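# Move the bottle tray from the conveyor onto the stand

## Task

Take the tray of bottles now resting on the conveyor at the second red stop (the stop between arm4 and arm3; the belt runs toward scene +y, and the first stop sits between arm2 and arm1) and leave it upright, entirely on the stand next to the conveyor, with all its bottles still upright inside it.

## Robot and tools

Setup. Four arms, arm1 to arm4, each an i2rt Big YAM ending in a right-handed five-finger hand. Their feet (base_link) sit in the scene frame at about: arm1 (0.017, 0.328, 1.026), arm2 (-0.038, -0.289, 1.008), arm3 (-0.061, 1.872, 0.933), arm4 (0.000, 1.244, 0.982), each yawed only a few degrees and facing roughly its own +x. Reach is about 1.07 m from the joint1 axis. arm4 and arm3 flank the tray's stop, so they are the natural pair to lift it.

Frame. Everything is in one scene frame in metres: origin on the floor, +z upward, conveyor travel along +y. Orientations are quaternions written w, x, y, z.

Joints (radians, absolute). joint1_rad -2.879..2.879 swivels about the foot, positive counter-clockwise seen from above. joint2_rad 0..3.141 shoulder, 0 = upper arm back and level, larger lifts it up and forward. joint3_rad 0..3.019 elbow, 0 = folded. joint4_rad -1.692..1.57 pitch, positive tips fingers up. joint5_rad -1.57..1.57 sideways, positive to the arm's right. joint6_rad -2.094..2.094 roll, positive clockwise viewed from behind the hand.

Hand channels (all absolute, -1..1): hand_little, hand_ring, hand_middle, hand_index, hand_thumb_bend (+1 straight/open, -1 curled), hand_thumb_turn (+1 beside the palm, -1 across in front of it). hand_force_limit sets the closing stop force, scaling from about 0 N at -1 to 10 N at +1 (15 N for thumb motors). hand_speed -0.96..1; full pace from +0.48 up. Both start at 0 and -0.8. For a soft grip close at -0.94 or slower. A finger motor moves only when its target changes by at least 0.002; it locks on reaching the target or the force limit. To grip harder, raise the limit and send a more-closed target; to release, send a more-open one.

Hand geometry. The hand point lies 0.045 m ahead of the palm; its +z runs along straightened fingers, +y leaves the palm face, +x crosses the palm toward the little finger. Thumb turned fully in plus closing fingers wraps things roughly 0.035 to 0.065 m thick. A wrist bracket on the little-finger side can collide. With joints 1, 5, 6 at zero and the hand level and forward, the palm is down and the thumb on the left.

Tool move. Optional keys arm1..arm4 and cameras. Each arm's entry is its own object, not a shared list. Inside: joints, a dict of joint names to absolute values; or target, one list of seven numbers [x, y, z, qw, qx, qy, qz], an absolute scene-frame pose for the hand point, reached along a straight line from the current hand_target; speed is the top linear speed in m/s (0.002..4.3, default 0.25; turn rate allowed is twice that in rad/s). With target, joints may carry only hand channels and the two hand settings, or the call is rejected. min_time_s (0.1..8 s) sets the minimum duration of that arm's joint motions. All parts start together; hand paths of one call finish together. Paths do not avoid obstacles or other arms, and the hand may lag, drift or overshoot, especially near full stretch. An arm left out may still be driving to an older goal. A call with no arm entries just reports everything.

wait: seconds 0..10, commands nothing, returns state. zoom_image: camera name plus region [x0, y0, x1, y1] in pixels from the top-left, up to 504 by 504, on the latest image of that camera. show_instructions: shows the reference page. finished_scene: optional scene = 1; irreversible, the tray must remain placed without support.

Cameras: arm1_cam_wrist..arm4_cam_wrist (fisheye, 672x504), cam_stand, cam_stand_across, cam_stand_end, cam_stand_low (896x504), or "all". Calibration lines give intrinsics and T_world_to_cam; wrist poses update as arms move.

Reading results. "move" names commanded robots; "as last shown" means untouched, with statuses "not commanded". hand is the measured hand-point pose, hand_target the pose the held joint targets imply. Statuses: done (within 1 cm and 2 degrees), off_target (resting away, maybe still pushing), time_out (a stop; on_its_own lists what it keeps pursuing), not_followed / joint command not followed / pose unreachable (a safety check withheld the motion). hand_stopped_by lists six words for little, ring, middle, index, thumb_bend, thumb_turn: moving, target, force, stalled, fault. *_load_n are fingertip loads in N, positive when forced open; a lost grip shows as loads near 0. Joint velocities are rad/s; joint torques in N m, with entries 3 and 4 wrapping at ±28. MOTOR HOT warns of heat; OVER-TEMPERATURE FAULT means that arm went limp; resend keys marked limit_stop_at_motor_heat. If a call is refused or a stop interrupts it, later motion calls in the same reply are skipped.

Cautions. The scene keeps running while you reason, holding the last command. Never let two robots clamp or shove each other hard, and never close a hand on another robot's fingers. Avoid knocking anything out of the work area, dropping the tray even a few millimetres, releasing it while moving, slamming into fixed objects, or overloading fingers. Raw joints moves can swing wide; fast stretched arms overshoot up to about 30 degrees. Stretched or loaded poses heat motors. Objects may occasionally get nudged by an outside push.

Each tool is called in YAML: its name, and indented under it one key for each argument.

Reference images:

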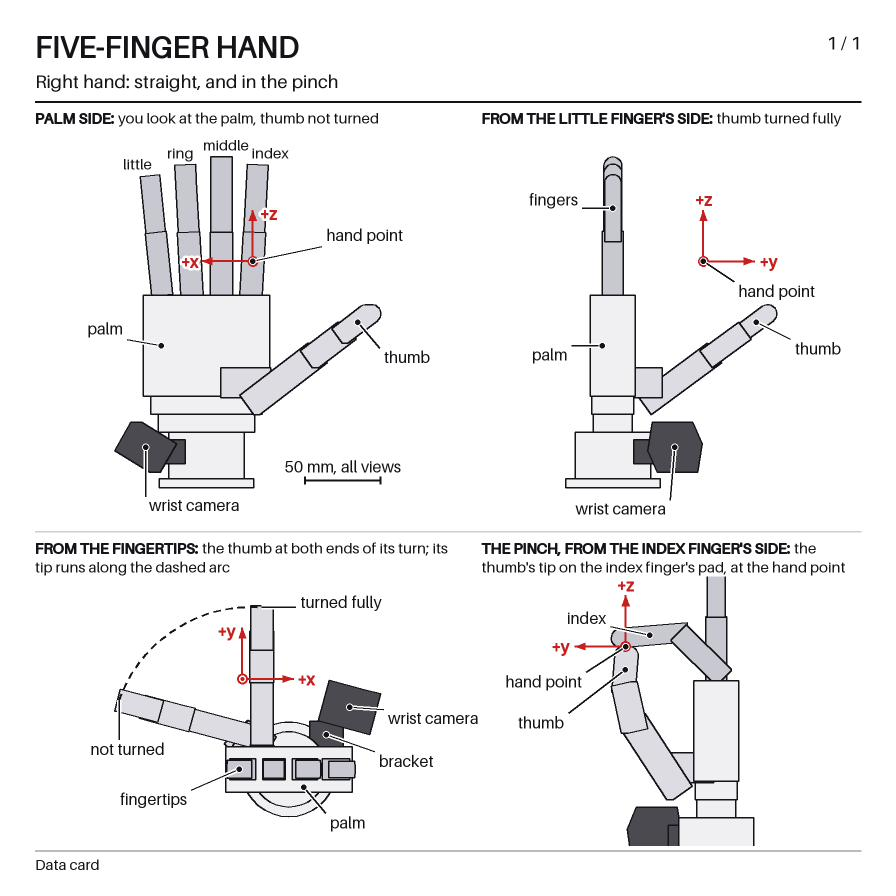

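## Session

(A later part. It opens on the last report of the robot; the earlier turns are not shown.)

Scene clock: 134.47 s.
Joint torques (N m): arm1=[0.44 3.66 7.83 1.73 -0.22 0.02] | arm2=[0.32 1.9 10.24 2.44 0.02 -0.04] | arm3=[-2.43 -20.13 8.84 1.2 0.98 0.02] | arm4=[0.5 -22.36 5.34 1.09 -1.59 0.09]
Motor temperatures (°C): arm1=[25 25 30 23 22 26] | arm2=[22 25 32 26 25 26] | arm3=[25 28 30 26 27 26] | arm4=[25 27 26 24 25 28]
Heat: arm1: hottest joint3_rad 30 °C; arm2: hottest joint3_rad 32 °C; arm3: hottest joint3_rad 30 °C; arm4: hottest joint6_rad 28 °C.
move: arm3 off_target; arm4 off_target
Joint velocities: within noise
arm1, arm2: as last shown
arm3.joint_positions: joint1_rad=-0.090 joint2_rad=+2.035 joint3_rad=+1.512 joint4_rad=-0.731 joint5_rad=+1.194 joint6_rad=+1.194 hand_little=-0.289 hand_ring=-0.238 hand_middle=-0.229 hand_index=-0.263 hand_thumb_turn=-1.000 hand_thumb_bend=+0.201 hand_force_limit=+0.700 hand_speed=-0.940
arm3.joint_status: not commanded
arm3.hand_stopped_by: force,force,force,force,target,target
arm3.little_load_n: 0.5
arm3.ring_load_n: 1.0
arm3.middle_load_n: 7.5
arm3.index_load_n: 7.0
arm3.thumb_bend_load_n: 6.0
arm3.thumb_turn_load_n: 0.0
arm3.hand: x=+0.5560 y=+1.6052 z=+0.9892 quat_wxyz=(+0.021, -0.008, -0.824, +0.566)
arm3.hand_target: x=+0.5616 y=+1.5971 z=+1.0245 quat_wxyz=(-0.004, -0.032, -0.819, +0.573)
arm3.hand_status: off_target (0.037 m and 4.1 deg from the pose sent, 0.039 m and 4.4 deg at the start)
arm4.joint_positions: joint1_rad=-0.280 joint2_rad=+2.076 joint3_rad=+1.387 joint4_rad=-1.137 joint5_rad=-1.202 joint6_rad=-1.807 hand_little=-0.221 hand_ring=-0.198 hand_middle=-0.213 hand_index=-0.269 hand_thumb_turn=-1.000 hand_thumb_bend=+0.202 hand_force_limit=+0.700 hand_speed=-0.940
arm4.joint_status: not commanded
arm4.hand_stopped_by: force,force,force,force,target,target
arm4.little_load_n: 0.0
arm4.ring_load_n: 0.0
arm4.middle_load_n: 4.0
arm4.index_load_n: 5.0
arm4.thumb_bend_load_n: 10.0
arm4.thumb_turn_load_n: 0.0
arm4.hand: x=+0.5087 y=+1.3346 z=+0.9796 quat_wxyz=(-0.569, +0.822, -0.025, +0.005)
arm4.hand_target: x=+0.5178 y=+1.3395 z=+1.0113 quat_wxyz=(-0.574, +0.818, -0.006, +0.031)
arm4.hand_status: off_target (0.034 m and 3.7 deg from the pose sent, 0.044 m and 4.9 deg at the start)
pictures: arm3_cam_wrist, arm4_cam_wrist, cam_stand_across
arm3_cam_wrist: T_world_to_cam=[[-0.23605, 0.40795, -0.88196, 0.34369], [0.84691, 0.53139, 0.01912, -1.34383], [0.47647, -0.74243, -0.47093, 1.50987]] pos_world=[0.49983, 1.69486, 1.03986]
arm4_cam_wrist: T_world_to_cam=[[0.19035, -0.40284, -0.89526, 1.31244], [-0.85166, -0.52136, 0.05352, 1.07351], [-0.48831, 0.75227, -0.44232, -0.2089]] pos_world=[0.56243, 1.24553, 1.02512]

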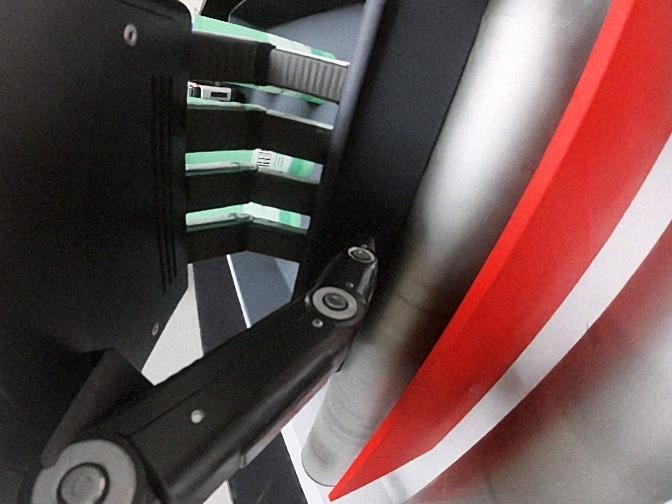

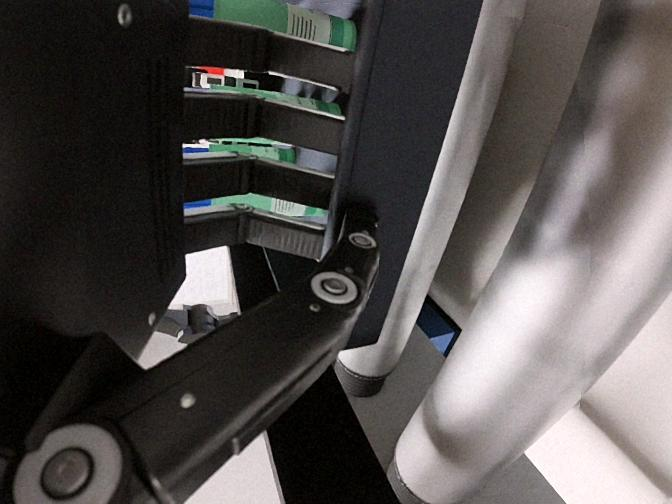

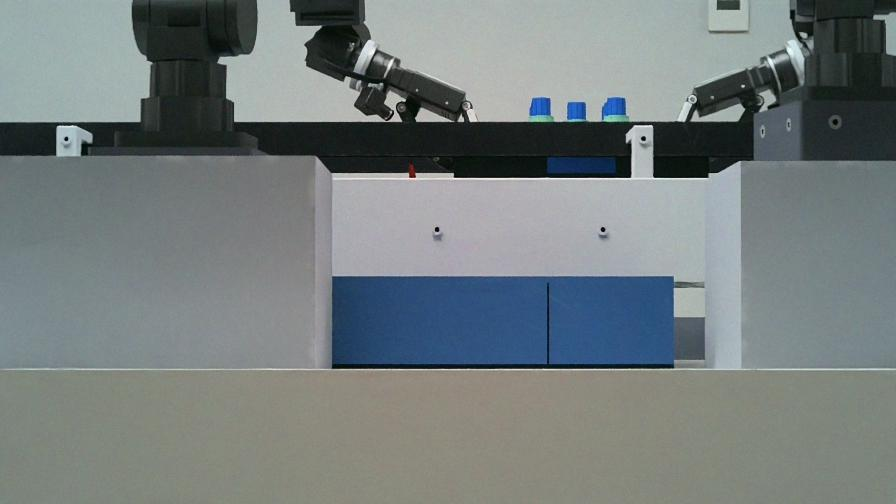

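move:
  cameras: ["cam_stand_end","cam_stand","cam_stand_low"]

zoom_image:
  camera: "cam_stand"
  region: [220, 350, 480, 500]

zoom_image:
  camera: "cam_stand_end"
  region: [120, 160, 380, 310]

Scene clock: 138.23 s.
Joint torques (N m): arm1=[0.03 3.49 7.58 1.77 -0.21 0.05] | arm2=[0.56 1.49 10.19 2.63 0 -0.04] | arm3=[-2.55 -20.19 8.85 1.18 0.98 0.02] | arm4=[0.5 -22.36 5.33 1.1 -1.6 0.09]
Motor temperatures (°C): arm1=[25 25 30 23 22 26] | arm2=[22 25 32 26 25 26] | arm3=[25 28 30 26 27 26] | arm4=[25 28 26 24 26 28]
Heat: arm1: hottest joint3_rad 30 °C; arm2: hottest joint3_rad 32 °C; arm3: hottest joint3_rad 30 °C; arm4: hottest joint2_rad 28 °C.
Joint velocities: within noise
arm1.joint_positions: joint1_rad=+0.098 joint2_rad=+0.547 joint3_rad=+1.374 joint4_rad=-1.301 joint5_rad=-0.090 joint6_rad=-1.151 hand_little=+1.000 hand_ring=+1.000 hand_middle=+1.000 hand_index=+1.000 hand_thumb_turn=+1.000 hand_thumb_bend=+1.000 hand_force_limit=+0.000 hand_speed=-0.800
arm1.joint_status: not commanded
arm1.hand_stopped_by: target,target,target,target,target,target
arm1.little_load_n: 0.0
arm1.ring_load_n: 0.0
arm1.middle_load_n: 0.0
arm1.index_load_n: 0.0
arm1.thumb_bend_load_n: 0.0
arm1.thumb_turn_load_n: 0.0
arm1.hand: x=+0.2290 y=+0.3345 z=+1.5209 quat_wxyz=(-0.189, +0.849, -0.087, +0.486) (m; scene frame)
arm1.hand_target: x=+0.2278 y=+0.3343 z=+1.5297 quat_wxyz=(-0.191, +0.843, -0.086, +0.495) (m; scene frame)
arm1.hand_status: not commanded
arm2.joint_positions: joint1_rad=-0.023 joint2_rad=+0.637 joint3_rad=+1.321 joint4_rad=-1.164 joint5_rad=-0.169 joint6_rad=-1.285 hand_little=+1.000 hand_ring=+1.000 hand_middle=+1.000 hand_index=+1.000 hand_thumb_turn=+1.000 hand_thumb_bend=+1.000 hand_force_limit=+0.000 hand_speed=-0.800
arm2.joint_status: not commanded
arm2.hand_stopped_by: target,target,target,target,target,target
arm2.little_load_n: 0.0
arm2.ring_load_n: 0.0
arm2.middle_load_n: 0.0
arm2.index_load_n: 0.0
arm2.thumb_bend_load_n: 0.0
arm2.thumb_turn_load_n: 0.0
arm2.hand: x=+0.2284 y=-0.3437 z=+1.4937 quat_wxyz=(-0.109, +0.840, -0.138, +0.514) (m; scene frame)
arm2.hand_target: x=+0.2275 y=-0.3436 z=+1.5044 quat_wxyz=(-0.110, +0.834, -0.136, +0.524) (m; scene frame)
arm2.hand_status: not commanded
arm3.joint_positions: joint1_rad=-0.090 joint2_rad=+2.035 joint3_rad=+1.512 joint4_rad=-0.731 joint5_rad=+1.194 joint6_rad=+1.194 hand_little=-0.289 hand_ring=-0.238 hand_middle=-0.229 hand_index=-0.263 hand_thumb_turn=-1.000 hand_thumb_bend=+0.201 hand_force_limit=+0.700 hand_speed=-0.940
arm3.joint_status: not commanded
arm3.hand_stopped_by: force,force,force,force,target,target
arm3.little_load_n: 0.0
arm3.ring_load_n: 1.0
arm3.middle_load_n: 8.0
arm3.index_load_n: 7.0
arm3.thumb_bend_load_n: 6.5
arm3.thumb_turn_load_n: 0.0
arm3.hand: x=+0.5560 y=+1.6052 z=+0.9892 quat_wxyz=(+0.021, -0.008, -0.824, +0.566) (m; scene frame)
arm3.hand_target: x=+0.5616 y=+1.5971 z=+1.0245 quat_wxyz=(-0.004, -0.032, -0.819, +0.573) (m; scene frame)
arm3.hand_status: off_target (0.037 m and 4.1 deg from the pose sent, 0.039 m and 4.4 deg at the start)
arm4.joint_positions: joint1_rad=-0.280 joint2_rad=+2.076 joint3_rad=+1.387 joint4_rad=-1.137 joint5_rad=-1.202 joint6_rad=-1.807 hand_little=-0.221 hand_ring=-0.198 hand_middle=-0.213 hand_index=-0.269 hand_thumb_turn=-1.000 hand_thumb_bend=+0.202 hand_force_limit=+0.700 hand_speed=-0.940
arm4.joint_status: not commanded
arm4.hand_stopped_by: force,force,force,force,target,target
arm4.little_load_n: 0.0
arm4.ring_load_n: 0.0
arm4.middle_load_n: 4.0
arm4.index_load_n: 5.0
arm4.thumb_bend_load_n: 9.5
arm4.thumb_turn_load_n: 0.0
arm4.hand: x=+0.5087 y=+1.3346 z=+0.9796 quat_wxyz=(-0.569, +0.822, -0.025, +0.005) (m; scene frame)
arm4.hand_target: x=+0.5178 y=+1.3395 z=+1.0113 quat_wxyz=(-0.574, +0.818, -0.006, +0.031) (m; scene frame)
arm4.hand_status: off_target (0.034 m and 3.7 deg from the pose sent, 0.044 m and 4.9 deg at the start)
pictures: cam_stand, cam_stand_end, cam_stand_low

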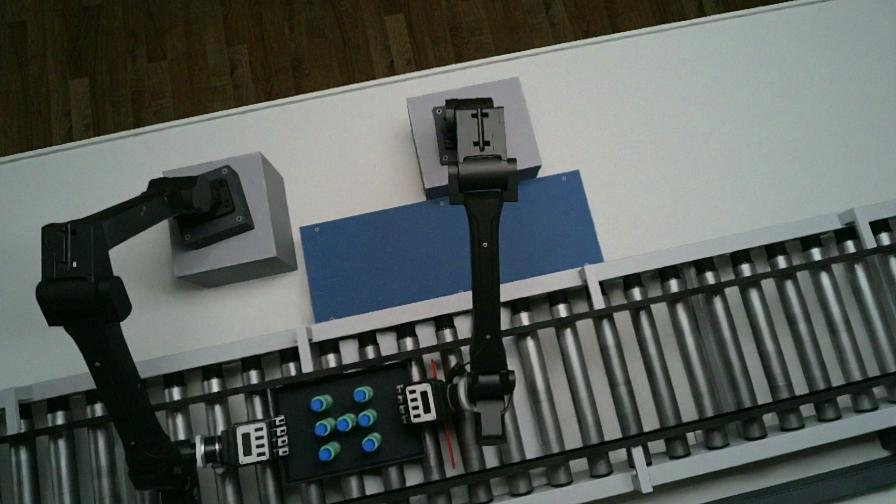

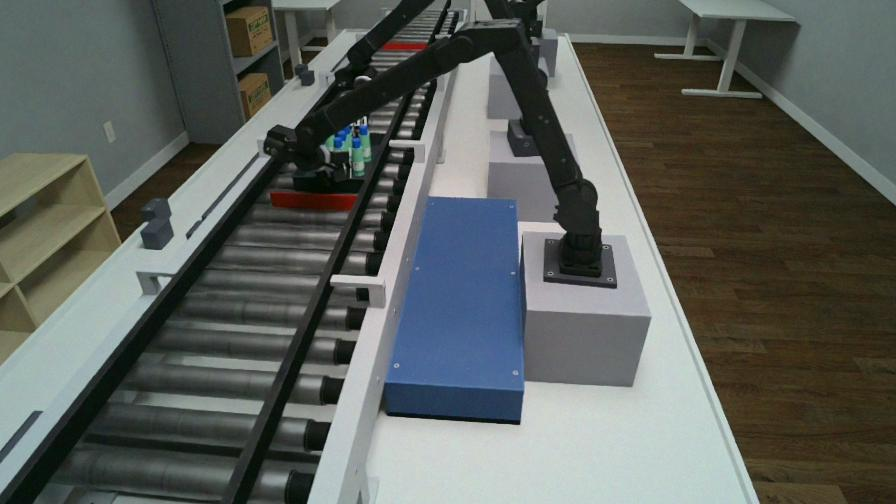

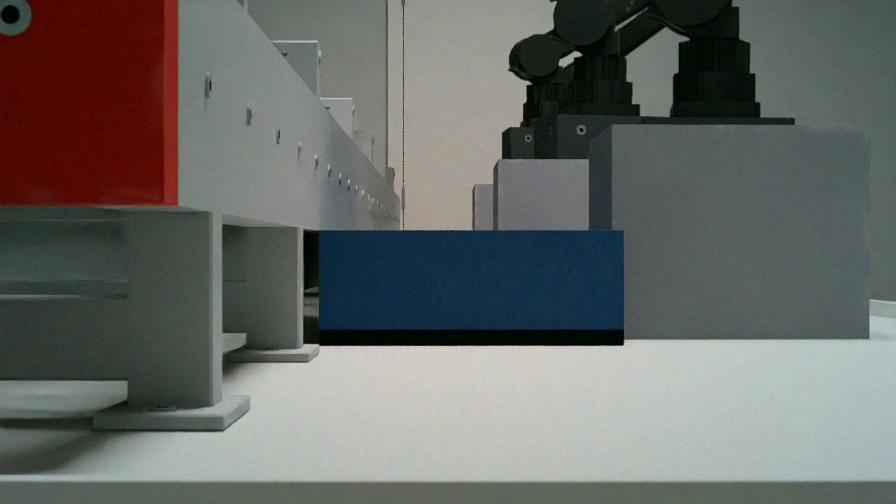

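Scaled by 1.938 from the camera's image (finer frame: 1280x720).

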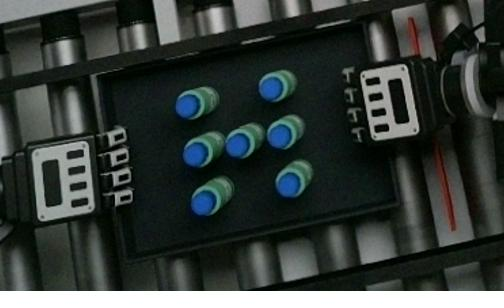

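Scaled by 1.938 from the camera's image (finer frame: 1280x720).

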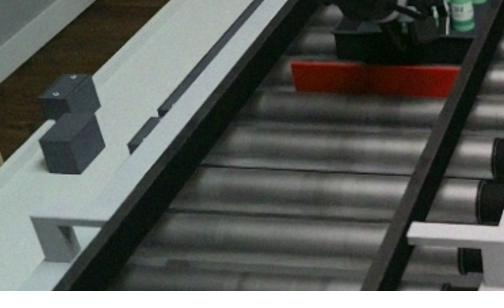

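move:
  cameras: ["arm4_cam_wrist","arm3_cam_wrist"]

zoom_image:
  camera: "arm4_cam_wrist"
  region: [310, 180, 430, 270]

zoom_image:
  camera: "arm3_cam_wrist"
  region: [290, 190, 410, 280]

Scene clock: 142.47 s.
Joint torques (N m): arm1=[-0.32 3.9 7.57 1.69 -0.15 0.08] | arm2=[0.56 1.44 10.25 2.59 0.01 -0.05] | arm3=[-2.49 -20.19 8.81 1.2 0.98 0.02] | arm4=[0.56 -22.3 5.34 1.09 -1.59 0.09]
Motor temperatures (°C): arm1=[25 25 31 23 22 26] | arm2=[22 25 32 26 25 26] | arm3=[25 28 30 26 27 26] | arm4=[25 28 26 24 26 28]
Heat: arm1: hottest joint3_rad 31 °C; arm2: hottest joint3_rad 32 °C; arm3: hottest joint3_rad 30 °C; arm4: hottest joint2_rad 28 °C.
Joint velocities: within noise
arm1.joint_positions: joint1_rad=+0.098 joint2_rad=+0.547 joint3_rad=+1.374 joint4_rad=-1.301 joint5_rad=-0.090 joint6_rad=-1.151 hand_little=+1.000 hand_ring=+1.000 hand_middle=+1.000 hand_index=+1.000 hand_thumb_turn=+1.000 hand_thumb_bend=+1.000 hand_force_limit=+0.000 hand_speed=-0.800
arm1.joint_status: not commanded
arm1.hand_stopped_by: target,target,target,target,target,target
arm1.little_load_n: 0.0
arm1.ring_load_n: 0.0
arm1.middle_load_n: 0.0
arm1.index_load_n: 0.0
arm1.thumb_bend_load_n: 0.0
arm1.thumb_turn_load_n: 0.0
arm1.hand: x=+0.2290 y=+0.3345 z=+1.5209 quat_wxyz=(-0.189, +0.849, -0.087, +0.486) (m; scene frame)
arm1.hand_target: x=+0.2278 y=+0.3343 z=+1.5297 quat_wxyz=(-0.191, +0.843, -0.086, +0.495) (m; scene frame)
arm1.hand_status: not commanded
arm2.joint_positions: joint1_rad=-0.023 joint2_rad=+0.637 joint3_rad=+1.321 joint4_rad=-1.164 joint5_rad=-0.169 joint6_rad=-1.285 hand_little=+1.000 hand_ring=+1.000 hand_middle=+1.000 hand_index=+1.000 hand_thumb_turn=+1.000 hand_thumb_bend=+1.000 hand_force_limit=+0.000 hand_speed=-0.800
arm2.joint_status: not commanded
arm2.hand_stopped_by: target,target,target,target,target,target
arm2.little_load_n: 0.0
arm2.ring_load_n: 0.0
arm2.middle_load_n: 0.0
arm2.index_load_n: 0.0
arm2.thumb_bend_load_n: 0.0
arm2.thumb_turn_load_n: 0.0
arm2.hand: x=+0.2284 y=-0.3437 z=+1.4937 quat_wxyz=(-0.109, +0.840, -0.138, +0.514) (m; scene frame)
arm2.hand_target: x=+0.2275 y=-0.3436 z=+1.5044 quat_wxyz=(-0.110, +0.834, -0.136, +0.524) (m; scene frame)
arm2.hand_status: not commanded
arm3.joint_positions: joint1_rad=-0.090 joint2_rad=+2.035 joint3_rad=+1.512 joint4_rad=-0.731 joint5_rad=+1.194 joint6_rad=+1.194 hand_little=-0.289 hand_ring=-0.238 hand_middle=-0.229 hand_index=-0.263 hand_thumb_turn=-1.000 hand_thumb_bend=+0.201 hand_force_limit=+0.700 hand_speed=-0.940
arm3.joint_status: not commanded
arm3.hand_stopped_by: force,force,force,force,target,target
arm3.little_load_n: 0.0
arm3.ring_load_n: 1.0
arm3.middle_load_n: 8.0
arm3.index_load_n: 7.0
arm3.thumb_bend_load_n: 6.0
arm3.thumb_turn_load_n: 0.0
arm3.hand: x=+0.5560 y=+1.6052 z=+0.9892 quat_wxyz=(+0.021, -0.008, -0.824, +0.566) (m; scene frame)
arm3.hand_target: x=+0.5616 y=+1.5971 z=+1.0245 quat_wxyz=(-0.004, -0.032, -0.819, +0.573) (m; scene frame)
arm3.hand_status: off_target (0.037 m and 4.1 deg from the pose sent, 0.039 m and 4.4 deg at the start)
arm4.joint_positions: joint1_rad=-0.280 joint2_rad=+2.076 joint3_rad=+1.387 joint4_rad=-1.137 joint5_rad=-1.202 joint6_rad=-1.807 hand_little=-0.221 hand_ring=-0.198 hand_middle=-0.213 hand_index=-0.269 hand_thumb_turn=-1.000 hand_thumb_bend=+0.202 hand_force_limit=+0.700 hand_speed=-0.940
arm4.joint_status: not commanded
arm4.hand_stopped_by: force,force,force,force,target,target
arm4.little_load_n: 0.0
arm4.ring_load_n: 0.0
arm4.middle_load_n: 4.5
arm4.index_load_n: 5.0
arm4.thumb_bend_load_n: 10.0
arm4.thumb_turn_load_n: 0.0
arm4.hand: x=+0.5087 y=+1.3346 z=+0.9796 quat_wxyz=(-0.569, +0.822, -0.025, +0.005) (m; scene frame)
arm4.hand_target: x=+0.5178 y=+1.3395 z=+1.0113 quat_wxyz=(-0.574, +0.818, -0.006, +0.031) (m; scene frame)
arm4.hand_status: off_target (0.034 m and 3.7 deg from the pose sent, 0.044 m and 4.9 deg at the start)
pictures: arm3_cam_wrist, arm4_cam_wrist
camera_calibration:
arm3_cam_wrist: T_world_to_cam=[[-0.23605, 0.40795, -0.88196, 0.34369], [0.84691, 0.53139, 0.01912, -1.34383], [0.47647, -0.74243, -0.47093, 1.50987]] pos_world=[0.49983, 1.69486, 1.03986]
arm4_cam_wrist: T_world_to_cam=[[0.19035, -0.40284, -0.89526, 1.31244], [-0.85166, -0.52136, 0.05352, 1.07351], [-0.48831, 0.75227, -0.44232, -0.2089]] pos_world=[0.56243, 1.24553, 1.02512]

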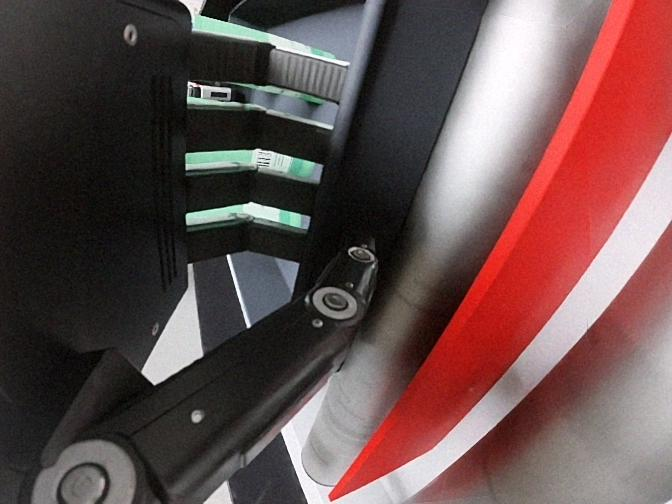

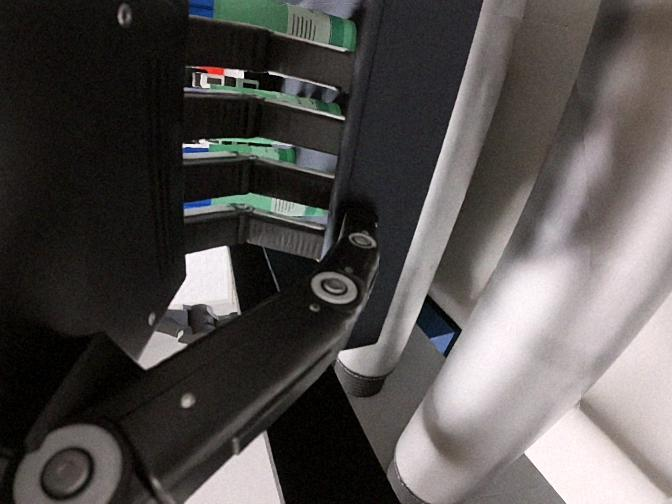

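Scaled by 4.200 from the camera's image (finer frame: 960x720).

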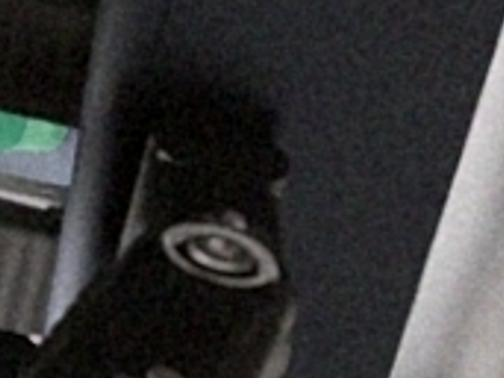

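Scaled by 4.200 from the camera's image (finer frame: 960x720).

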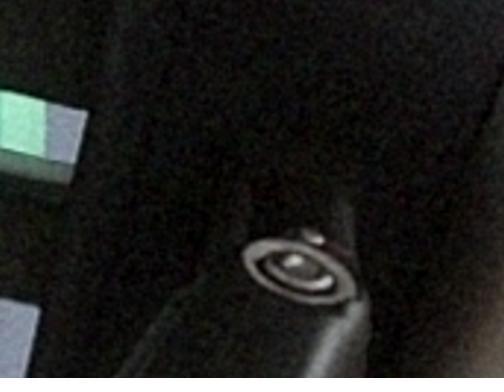

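move:
  cameras: ["cam_stand_across","cam_stand_end"]

zoom_image:
  camera: "cam_stand_across"
  region: [410, 110, 530, 190]

zoom_image:
  camera: "cam_stand_across"
  region: [640, 110, 760, 190]

zoom_image:
  camera: "cam_stand_end"
  region: [260, 100, 400, 220]

Scene clock: 149.27 s.
Joint torques (N m): arm1=[-0.15 4.19 7.73 1.73 -0.18 0.04] | arm2=[0.5 1.61 10.17 2.55 0 -0.05] | arm3=[-2.49 -20.19 8.83 1.2 0.98 0.02] | arm4=[0.5 -22.3 5.31 1.07 -1.58 0.08]
Motor temperatures (°C): arm1=[25 25 31 23 22 26] | arm2=[22 25 32 26 25 26] | arm3=[25 28 30 26 27 26] | arm4=[25 29 26 24 26 28]
Heat: arm1: hottest joint3_rad 31 °C; arm2: hottest joint3_rad 32 °C; arm3: hottest joint3_rad 30 °C; arm4: hottest joint2_rad 29 °C.
Joint velocities: within noise
arm1.joint_positions: joint1_rad=+0.098 joint2_rad=+0.547 joint3_rad=+1.374 joint4_rad=-1.301 joint5_rad=-0.090 joint6_rad=-1.151 hand_little=+1.000 hand_ring=+1.000 hand_middle=+1.000 hand_index=+1.000 hand_thumb_turn=+1.000 hand_thumb_bend=+1.000 hand_force_limit=+0.000 hand_speed=-0.800
arm1.joint_status: not commanded
arm1.hand_stopped_by: target,target,target,target,target,target
arm1.little_load_n: 0.0
arm1.ring_load_n: 0.0
arm1.middle_load_n: 0.0
arm1.index_load_n: -0.5
arm1.thumb_bend_load_n: 0.0
arm1.thumb_turn_load_n: 0.0
arm1.hand: x=+0.2290 y=+0.3345 z=+1.5209 quat_wxyz=(-0.189, +0.849, -0.087, +0.486) (m; scene frame)
arm1.hand_target: x=+0.2278 y=+0.3343 z=+1.5297 quat_wxyz=(-0.191, +0.843, -0.086, +0.495) (m; scene frame)
arm1.hand_status: not commanded
arm2.joint_positions: joint1_rad=-0.023 joint2_rad=+0.637 joint3_rad=+1.321 joint4_rad=-1.164 joint5_rad=-0.169 joint6_rad=-1.285 hand_little=+1.000 hand_ring=+1.000 hand_middle=+1.000 hand_index=+1.000 hand_thumb_turn=+1.000 hand_thumb_bend=+1.000 hand_force_limit=+0.000 hand_speed=-0.800
arm2.joint_status: not commanded
arm2.hand_stopped_by: target,target,target,target,target,target
arm2.little_load_n: 0.0
arm2.ring_load_n: 0.0
arm2.middle_load_n: 0.0
arm2.index_load_n: 0.0
arm2.thumb_bend_load_n: 0.0
arm2.thumb_turn_load_n: 0.0
arm2.hand: x=+0.2284 y=-0.3437 z=+1.4937 quat_wxyz=(-0.109, +0.840, -0.138, +0.514) (m; scene frame)
arm2.hand_target: x=+0.2275 y=-0.3436 z=+1.5044 quat_wxyz=(-0.110, +0.834, -0.136, +0.524) (m; scene frame)
arm2.hand_status: not commanded
arm3.joint_positions: joint1_rad=-0.090 joint2_rad=+2.035 joint3_rad=+1.512 joint4_rad=-0.731 joint5_rad=+1.194 joint6_rad=+1.194 hand_little=-0.289 hand_ring=-0.238 hand_middle=-0.229 hand_index=-0.263 hand_thumb_turn=-1.000 hand_thumb_bend=+0.201 hand_force_limit=+0.700 hand_speed=-0.940
arm3.joint_status: not commanded
arm3.hand_stopped_by: force,force,force,force,target,target
arm3.little_load_n: 0.0
arm3.ring_load_n: 1.0
arm3.middle_load_n: 8.0
arm3.index_load_n: 7.0
arm3.thumb_bend_load_n: 6.5
arm3.thumb_turn_load_n: 0.0
arm3.hand: x=+0.5560 y=+1.6052 z=+0.9892 quat_wxyz=(+0.021, -0.008, -0.824, +0.566) (m; scene frame)
arm3.hand_target: x=+0.5616 y=+1.5971 z=+1.0245 quat_wxyz=(-0.004, -0.032, -0.819, +0.573) (m; scene frame)
arm3.hand_status: off_target (0.037 m and 4.1 deg from the pose sent, 0.039 m and 4.4 deg at the start)
arm4.joint_positions: joint1_rad=-0.280 joint2_rad=+2.076 joint3_rad=+1.387 joint4_rad=-1.137 joint5_rad=-1.202 joint6_rad=-1.807 hand_little=-0.221 hand_ring=-0.198 hand_middle=-0.213 hand_index=-0.269 hand_thumb_turn=-1.000 hand_thumb_bend=+0.202 hand_force_limit=+0.700 hand_speed=-0.940
arm4.joint_status: not commanded
arm4.hand_stopped_by: force,force,force,force,target,target
arm4.little_load_n: 0.0
arm4.ring_load_n: 0.0
arm4.middle_load_n: 4.5
arm4.index_load_n: 5.0
arm4.thumb_bend_load_n: 10.0
arm4.thumb_turn_load_n: 0.0
arm4.hand: x=+0.5087 y=+1.3346 z=+0.9796 quat_wxyz=(-0.569, +0.822, -0.025, +0.005) (m; scene frame)
arm4.hand_target: x=+0.5178 y=+1.3395 z=+1.0113 quat_wxyz=(-0.574, +0.818, -0.006, +0.031) (m; scene frame)
arm4.hand_status: off_target (0.034 m and 3.7 deg from the pose sent, 0.044 m and 4.9 deg at the start)
pictures: cam_stand_across, cam_stand_end

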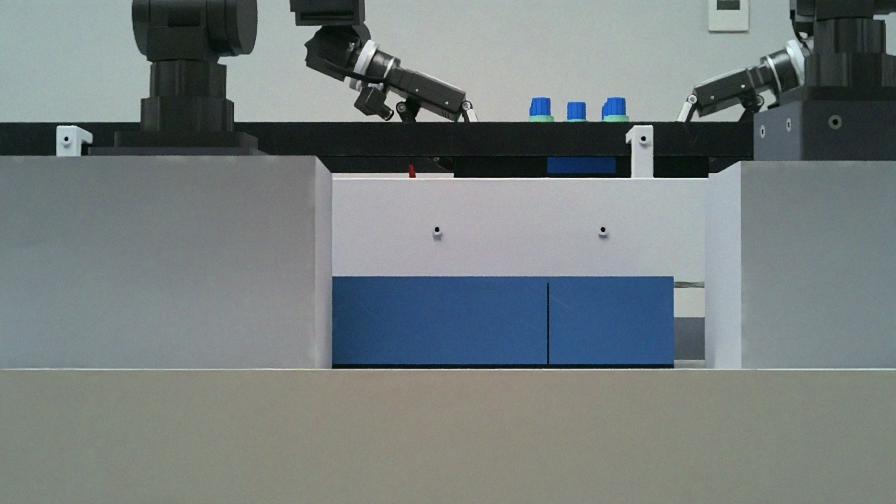

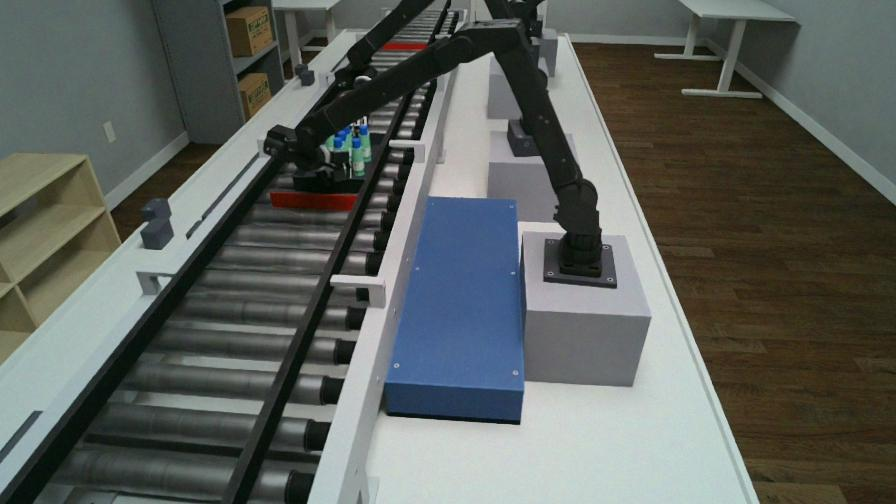

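Scaled by 4.200 from the camera's image (finer frame: 1280x720).

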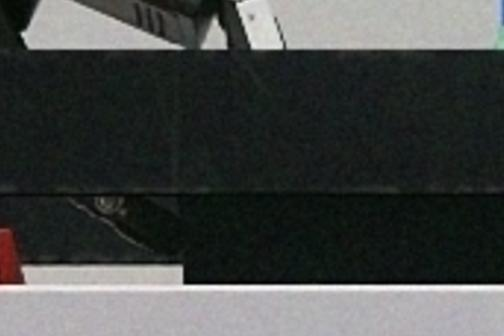

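Scaled by 4.200 from the camera's image (finer frame: 1280x720).

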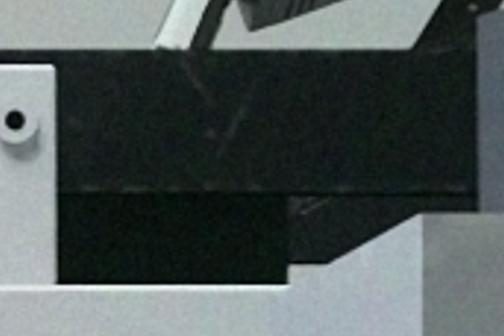

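Scaled by 3.600 from the camera's image (finer frame: 1280x720).

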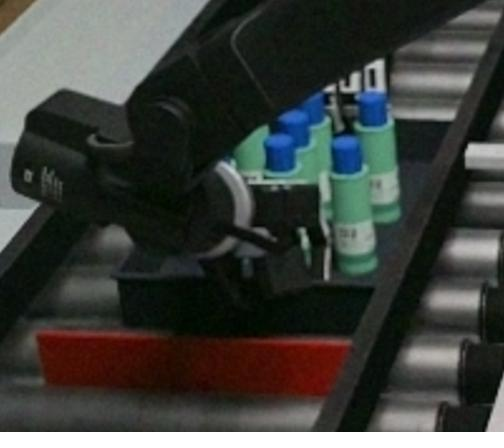

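move:
  arm4: {"joints":{"hand_index":-0.75,"hand_middle":-0.75,"hand_force_limit":1.0}}
  arm3: {"joints":{"hand_index":-0.75,"hand_middle":-0.75,"hand_force_limit":1.0}}
  cameras: []

move:
  arm4: {"target":[0.5185,1.342,1.019,0.5738,-0.8187,0.0067,-0.0315],"speed":0.03}
  arm3: {"target":[0.5625,1.594,1.035,-0.0045,-0.0319,-0.819,0.573],"speed":0.03}
  cameras: ["cam_stand_across","arm3_cam_wrist","arm4_cam_wrist"]

zoom_image:
  camera: "cam_stand_across"
  region: [360, 60, 740, 200]

Scene clock: 152.43 s.
Joint torques (N m): arm1=[0.56 3.6 7.64 1.73 -0.2 0.09] | arm2=[0.38 1.79 10.18 2.51 0.01 -0.05] | arm3=[-2.49 -20.13 8.83 1.18 0.99 0.02] | arm4=[0.5 -22.3 5.33 1.03 -1.59 0.09]
Motor temperatures (°C): arm1=[25 25 31 23 22 26] | arm2=[22 25 32 26 25 26] | arm3=[25 28 30 26 27 26] | arm4=[25 29 26 24 26 28]
Heat: arm1: hottest joint3_rad 31 °C; arm2: hottest joint3_rad 32 °C; arm3: hottest joint3_rad 30 °C; arm4: hottest joint2_rad 29 °C.
move: arm3 off_target; arm4 off_target
Joint velocities: within noise
arm1, arm2: as last shown
arm1.index_load_n: 0.0
arm3.joint_positions: joint1_rad=-0.090 joint2_rad=+2.035 joint3_rad=+1.512 joint4_rad=-0.731 joint5_rad=+1.194 joint6_rad=+1.194 hand_little=-0.289 hand_ring=-0.238 hand_middle=-0.238 hand_index=-0.278 hand_thumb_turn=-1.000 hand_thumb_bend=+0.201 hand_force_limit=+1.000 hand_speed=-0.940
arm3.joint_status: hand_middle off_target (ended at -0.238, target -0.750); hand_index off_target (ended at -0.278, target -0.750); the others done
arm3.hand_stopped_by: force,force,force,force,target,target
arm3.little_load_n: 0.0
arm3.ring_load_n: 0.5
arm3.middle_load_n: 10.5
arm3.index_load_n: 11.0
arm3.thumb_bend_load_n: 6.5
arm3.thumb_turn_load_n: 0.0
arm3.hand: x=+0.5559 y=+1.6049 z=+0.9892 quat_wxyz=(+0.021, -0.008, -0.824, +0.566)
arm3.hand_target: x=+0.5616 y=+1.5971 z=+1.0246 quat_wxyz=(-0.004, -0.032, -0.819, +0.573)
arm3.hand_status: not commanded
arm4.joint_positions: joint1_rad=-0.280 joint2_rad=+2.076 joint3_rad=+1.387 joint4_rad=-1.136 joint5_rad=-1.202 joint6_rad=-1.807 hand_little=-0.221 hand_ring=-0.198 hand_middle=-0.233 hand_index=-0.289 hand_thumb_turn=-1.000 hand_thumb_bend=+0.202 hand_force_limit=+1.000 hand_speed=-0.940
arm4.joint_status: hand_middle off_target (ended at -0.233, target -0.750); hand_index off_target (ended at -0.289, target -0.750); the others done
arm4.hand_stopped_by: force,force,force,force,target,target
arm4.little_load_n: 0.5
arm4.ring_load_n: 0.0
arm4.middle_load_n: 11.0
arm4.index_load_n: 11.0
arm4.thumb_bend_load_n: 10.5
arm4.thumb_turn_load_n: 0.0
arm4.hand: x=+0.5089 y=+1.3345 z=+0.9795 quat_wxyz=(-0.569, +0.822, -0.025, +0.006)
arm4.hand_target: x=+0.5178 y=+1.3395 z=+1.0113 quat_wxyz=(-0.574, +0.818, -0.006, +0.031)
arm4.hand_status: not commanded

Scene clock: 153.40 s.
Joint torques (N m): arm1=[-0.32 3.43 7.65 1.59 -0.14 0.08] | arm2=[0.21 1.73 10.17 2.55 0.01 -0.06] | arm3=[-2.67 -20.89 9.58 0.81 1.16 -0.09] | arm4=[0.79 -22.83 5.37 0.99 -1.64 0.18]
Motor temperatures (°C): arm1=[25 25 31 23 22 26] | arm2=[22 25 32 26 25 26] | arm3=[25 28 30 26 27 26] | arm4=[25 29 26 24 26 28]
Heat: arm1: hottest joint3_rad 31 °C; arm2: hottest joint3_rad 32 °C; arm3: hottest joint3_rad 30 °C; arm4: hottest joint2_rad 29 °C.
move: arm3 off_target; arm4 off_target
Joint velocities: within noise
arm1, arm2: as last shown
arm1.index_load_n: -0.5
arm3.joint_positions: joint1_rad=-0.092 joint2_rad=+2.033 joint3_rad=+1.512 joint4_rad=-0.731 joint5_rad=+1.188 joint6_rad=+1.193 hand_little=-0.289 hand_ring=-0.238 hand_middle=-0.238 hand_index=-0.278 hand_thumb_turn=-1.000 hand_thumb_bend=+0.202 hand_force_limit=+1.000 hand_speed=-0.940
arm3.joint_status: not commanded
arm3.hand_stopped_by: force,force,force,force,target,target
arm3.little_load_n: 0.0
arm3.ring_load_n: 0.5
arm3.middle_load_n: 9.5
arm3.index_load_n: 9.0
arm3.thumb_bend_load_n: 9.0
arm3.thumb_turn_load_n: 0.0
arm3.hand: x=+0.5559 y=+1.6042 z=+0.9899 quat_wxyz=(+0.020, -0.009, -0.826, +0.564)
arm3.hand_target: x=+0.5614 y=+1.5942 z=+1.0343 quat_wxyz=(-0.004, -0.032, -0.819, +0.573)
arm3.hand_status: off_target (0.047 m and 4.1 deg from the pose sent, 0.047 m and 4.1 deg at the start)
arm4.joint_positions: joint1_rad=-0.280 joint2_rad=+2.072 joint3_rad=+1.387 joint4_rad=-1.136 joint5_rad=-1.202 joint6_rad=-1.807 hand_little=-0.221 hand_ring=-0.198 hand_middle=-0.233 hand_index=-0.289 hand_thumb_turn=-1.000 hand_thumb_bend=+0.202 hand_force_limit=+1.000 hand_speed=-0.940
arm4.joint_status: not commanded
arm4.hand_stopped_by: force,force,force,force,target,target
arm4.little_load_n: 0.0
arm4.ring_load_n: 0.0
arm4.middle_load_n: 11.0
arm4.index_load_n: 10.5
arm4.thumb_bend_load_n: 11.0
arm4.thumb_turn_load_n: 0.0
arm4.hand: x=+0.5095 y=+1.3347 z=+0.9817 quat_wxyz=(-0.568, +0.822, -0.024, +0.008)
arm4.hand_target: x=+0.5176 y=+1.3420 z=+1.0179 quat_wxyz=(-0.574, +0.818, -0.006, +0.031)
arm4.hand_status: off_target (0.039 m and 3.4 deg from the pose sent, 0.041 m and 3.7 deg at the start)
pictures: arm3_cam_wrist, arm4_cam_wrist, cam_stand_across
arm3_cam_wrist: T_world_to_cam=[[-0.23371, 0.41265, -0.8804, 0.33429], [0.84704, 0.53098, 0.02402, -1.34757], [0.47739, -0.74012, -0.47363, 1.5081]] pos_world=[0.49962, 1.69376, 1.04096]
arm4_cam_wrist: T_world_to_cam=[[0.19561, -0.40346, -0.89384, 1.31097], [-0.85178, -0.5216, 0.04904, 1.07883], [-0.48602, 0.75176, -0.44569, -0.20483]] pos_world=[0.56293, 1.24563, 1.02761]

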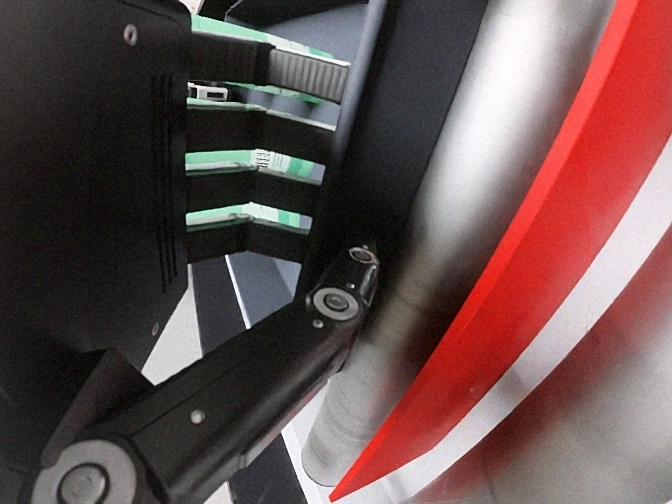

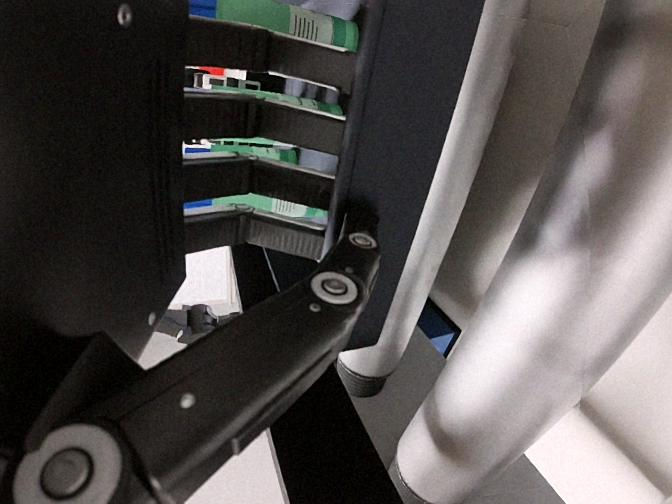

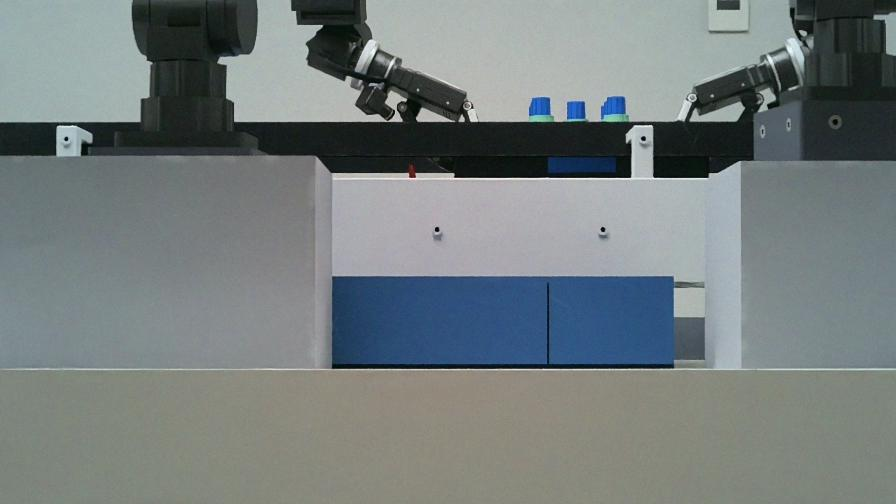

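Scaled by 1.326 from the camera's image (finer frame: 1280x720).

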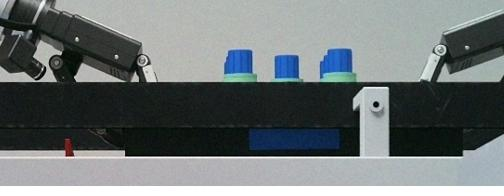

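move:
  arm4: {"target":[0.5185,1.342,1.030,0.5738,-0.8187,0.0067,-0.0315],"speed":0.03}
  arm3: {"target":[0.5625,1.594,1.045,-0.0045,-0.0319,-0.819,0.573],"speed":0.03}
  cameras: ["cam_stand_across","arm3_cam_wrist","arm4_cam_wrist"]

zoom_image:
  camera: "cam_stand_across"
  region: [360, 60, 740, 200]

Scene clock: 155.27 s.
Joint torques (N m): arm1=[-0.44 3.78 7.66 1.62 -0.16 0.07] | arm2=[0.44 1.49 10.26 2.58 0.02 -0.04] | arm3=[-2.49 -21.01 10.43 0.25 1.21 -0.08] | arm4=[0.79 -22.95 5.94 0.42 -1.71 0.2]
Motor temperatures (°C): arm1=[25 25 31 23 22 26] | arm2=[22 25 32 26 25 26] | arm3=[25 29 30 26 28 26] | arm4=[25 29 26 24 27 28]
Heat: arm1: hottest joint3_rad 31 °C; arm2: hottest joint3_rad 32 °C; arm3: hottest joint3_rad 30 °C; arm4: hottest joint2_rad 29 °C.
move: arm3 off_target; arm4 off_target
Joint velocities: within noise
arm1, arm2: as last shown
arm1.index_load_n: 0.0
arm3.joint_positions: joint1_rad=-0.094 joint2_rad=+2.025 joint3_rad=+1.512 joint4_rad=-0.739 joint5_rad=+1.187 joint6_rad=+1.192 hand_little=-0.289 hand_ring=-0.238 hand_middle=-0.238 hand_index=-0.278 hand_thumb_turn=-1.000 hand_thumb_bend=+0.202 hand_force_limit=+1.000 hand_speed=-0.940
arm3.joint_status: not commanded
arm3.hand_stopped_by: force,force,force,force,target,target
arm3.little_load_n: 0.0
arm3.ring_load_n: 0.0
arm3.middle_load_n: 8.0
arm3.index_load_n: 7.5
arm3.thumb_bend_load_n: 11.5
arm3.thumb_turn_load_n: 0.0
arm3.hand: x=+0.5543 y=+1.6036 z=+0.9939 quat_wxyz=(+0.021, -0.008, -0.826, +0.563)
arm3.hand_target: x=+0.5610 y=+1.5942 z=+1.0441 quat_wxyz=(-0.004, -0.032, -0.819, +0.573)
arm3.hand_status: off_target (0.053 m and 4.2 deg from the pose sent, 0.056 m and 4.1 deg at the start)
arm4.joint_positions: joint1_rad=-0.280 joint2_rad=+2.059 joint3_rad=+1.387 joint4_rad=-1.143 joint5_rad=-1.200 joint6_rad=-1.807 hand_little=-0.221 hand_ring=-0.198 hand_middle=-0.233 hand_index=-0.289 hand_thumb_turn=-1.000 hand_thumb_bend=+0.202 hand_force_limit=+1.000 hand_speed=-0.940
arm4.joint_status: not commanded
arm4.hand_stopped_by: force,force,force,force,target,target
arm4.little_load_n: 0.0
arm4.ring_load_n: 0.0
arm4.middle_load_n: 10.0
arm4.index_load_n: 9.5
arm4.thumb_bend_load_n: 12.5
arm4.thumb_turn_load_n: 0.0
arm4.hand: x=+0.5095 y=+1.3346 z=+0.9880 quat_wxyz=(-0.567, +0.823, -0.022, +0.010)
arm4.hand_target: x=+0.5174 y=+1.3422 z=+1.0284 quat_wxyz=(-0.574, +0.818, -0.006, +0.031)
arm4.hand_status: off_target (0.044 m and 3.2 deg from the pose sent, 0.050 m and 3.4 deg at the start)
pictures: arm3_cam_wrist, arm4_cam_wrist, cam_stand_across
arm3_cam_wrist: T_world_to_cam=[[-0.23555, 0.41396, -0.87929, 0.3355], [0.84737, 0.53051, 0.02276, -1.34416], [0.4759, -0.73972, -0.47574, 1.51252]] pos_world=[0.49823, 1.69306, 1.04516]
arm4_cam_wrist: T_world_to_cam=[[0.20044, -0.40561, -0.8918, 1.31506], [-0.85156, -0.52223, 0.04612, 1.08218], [-0.48443, 0.75017, -0.45008, -0.19633]] pos_world=[0.56283, 1.24582, 1.03449]

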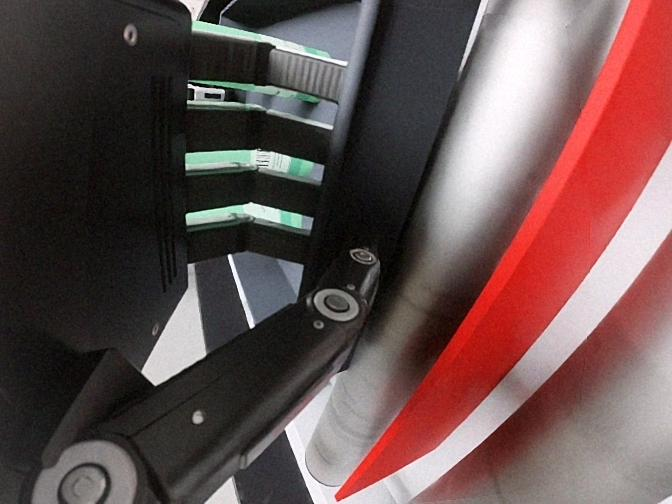

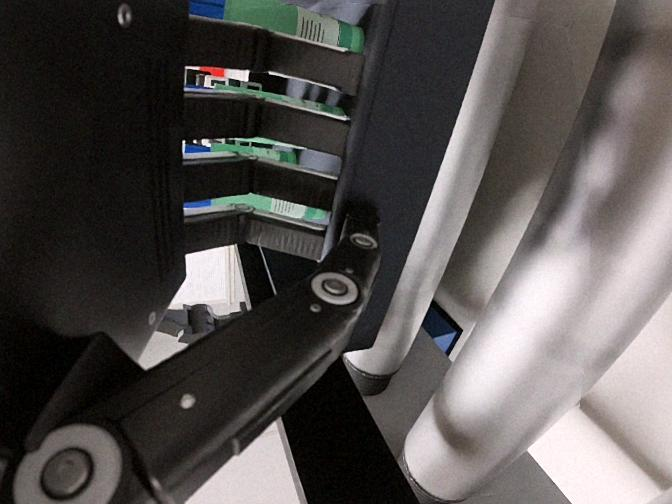

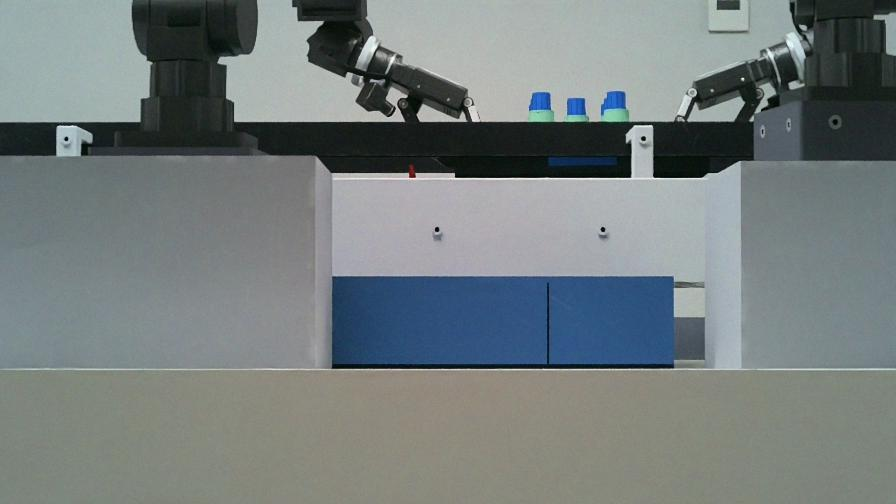

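Scaled by 1.326 from the camera's image (finer frame: 1280x720).

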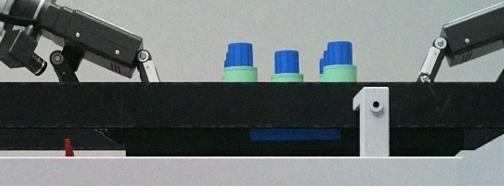

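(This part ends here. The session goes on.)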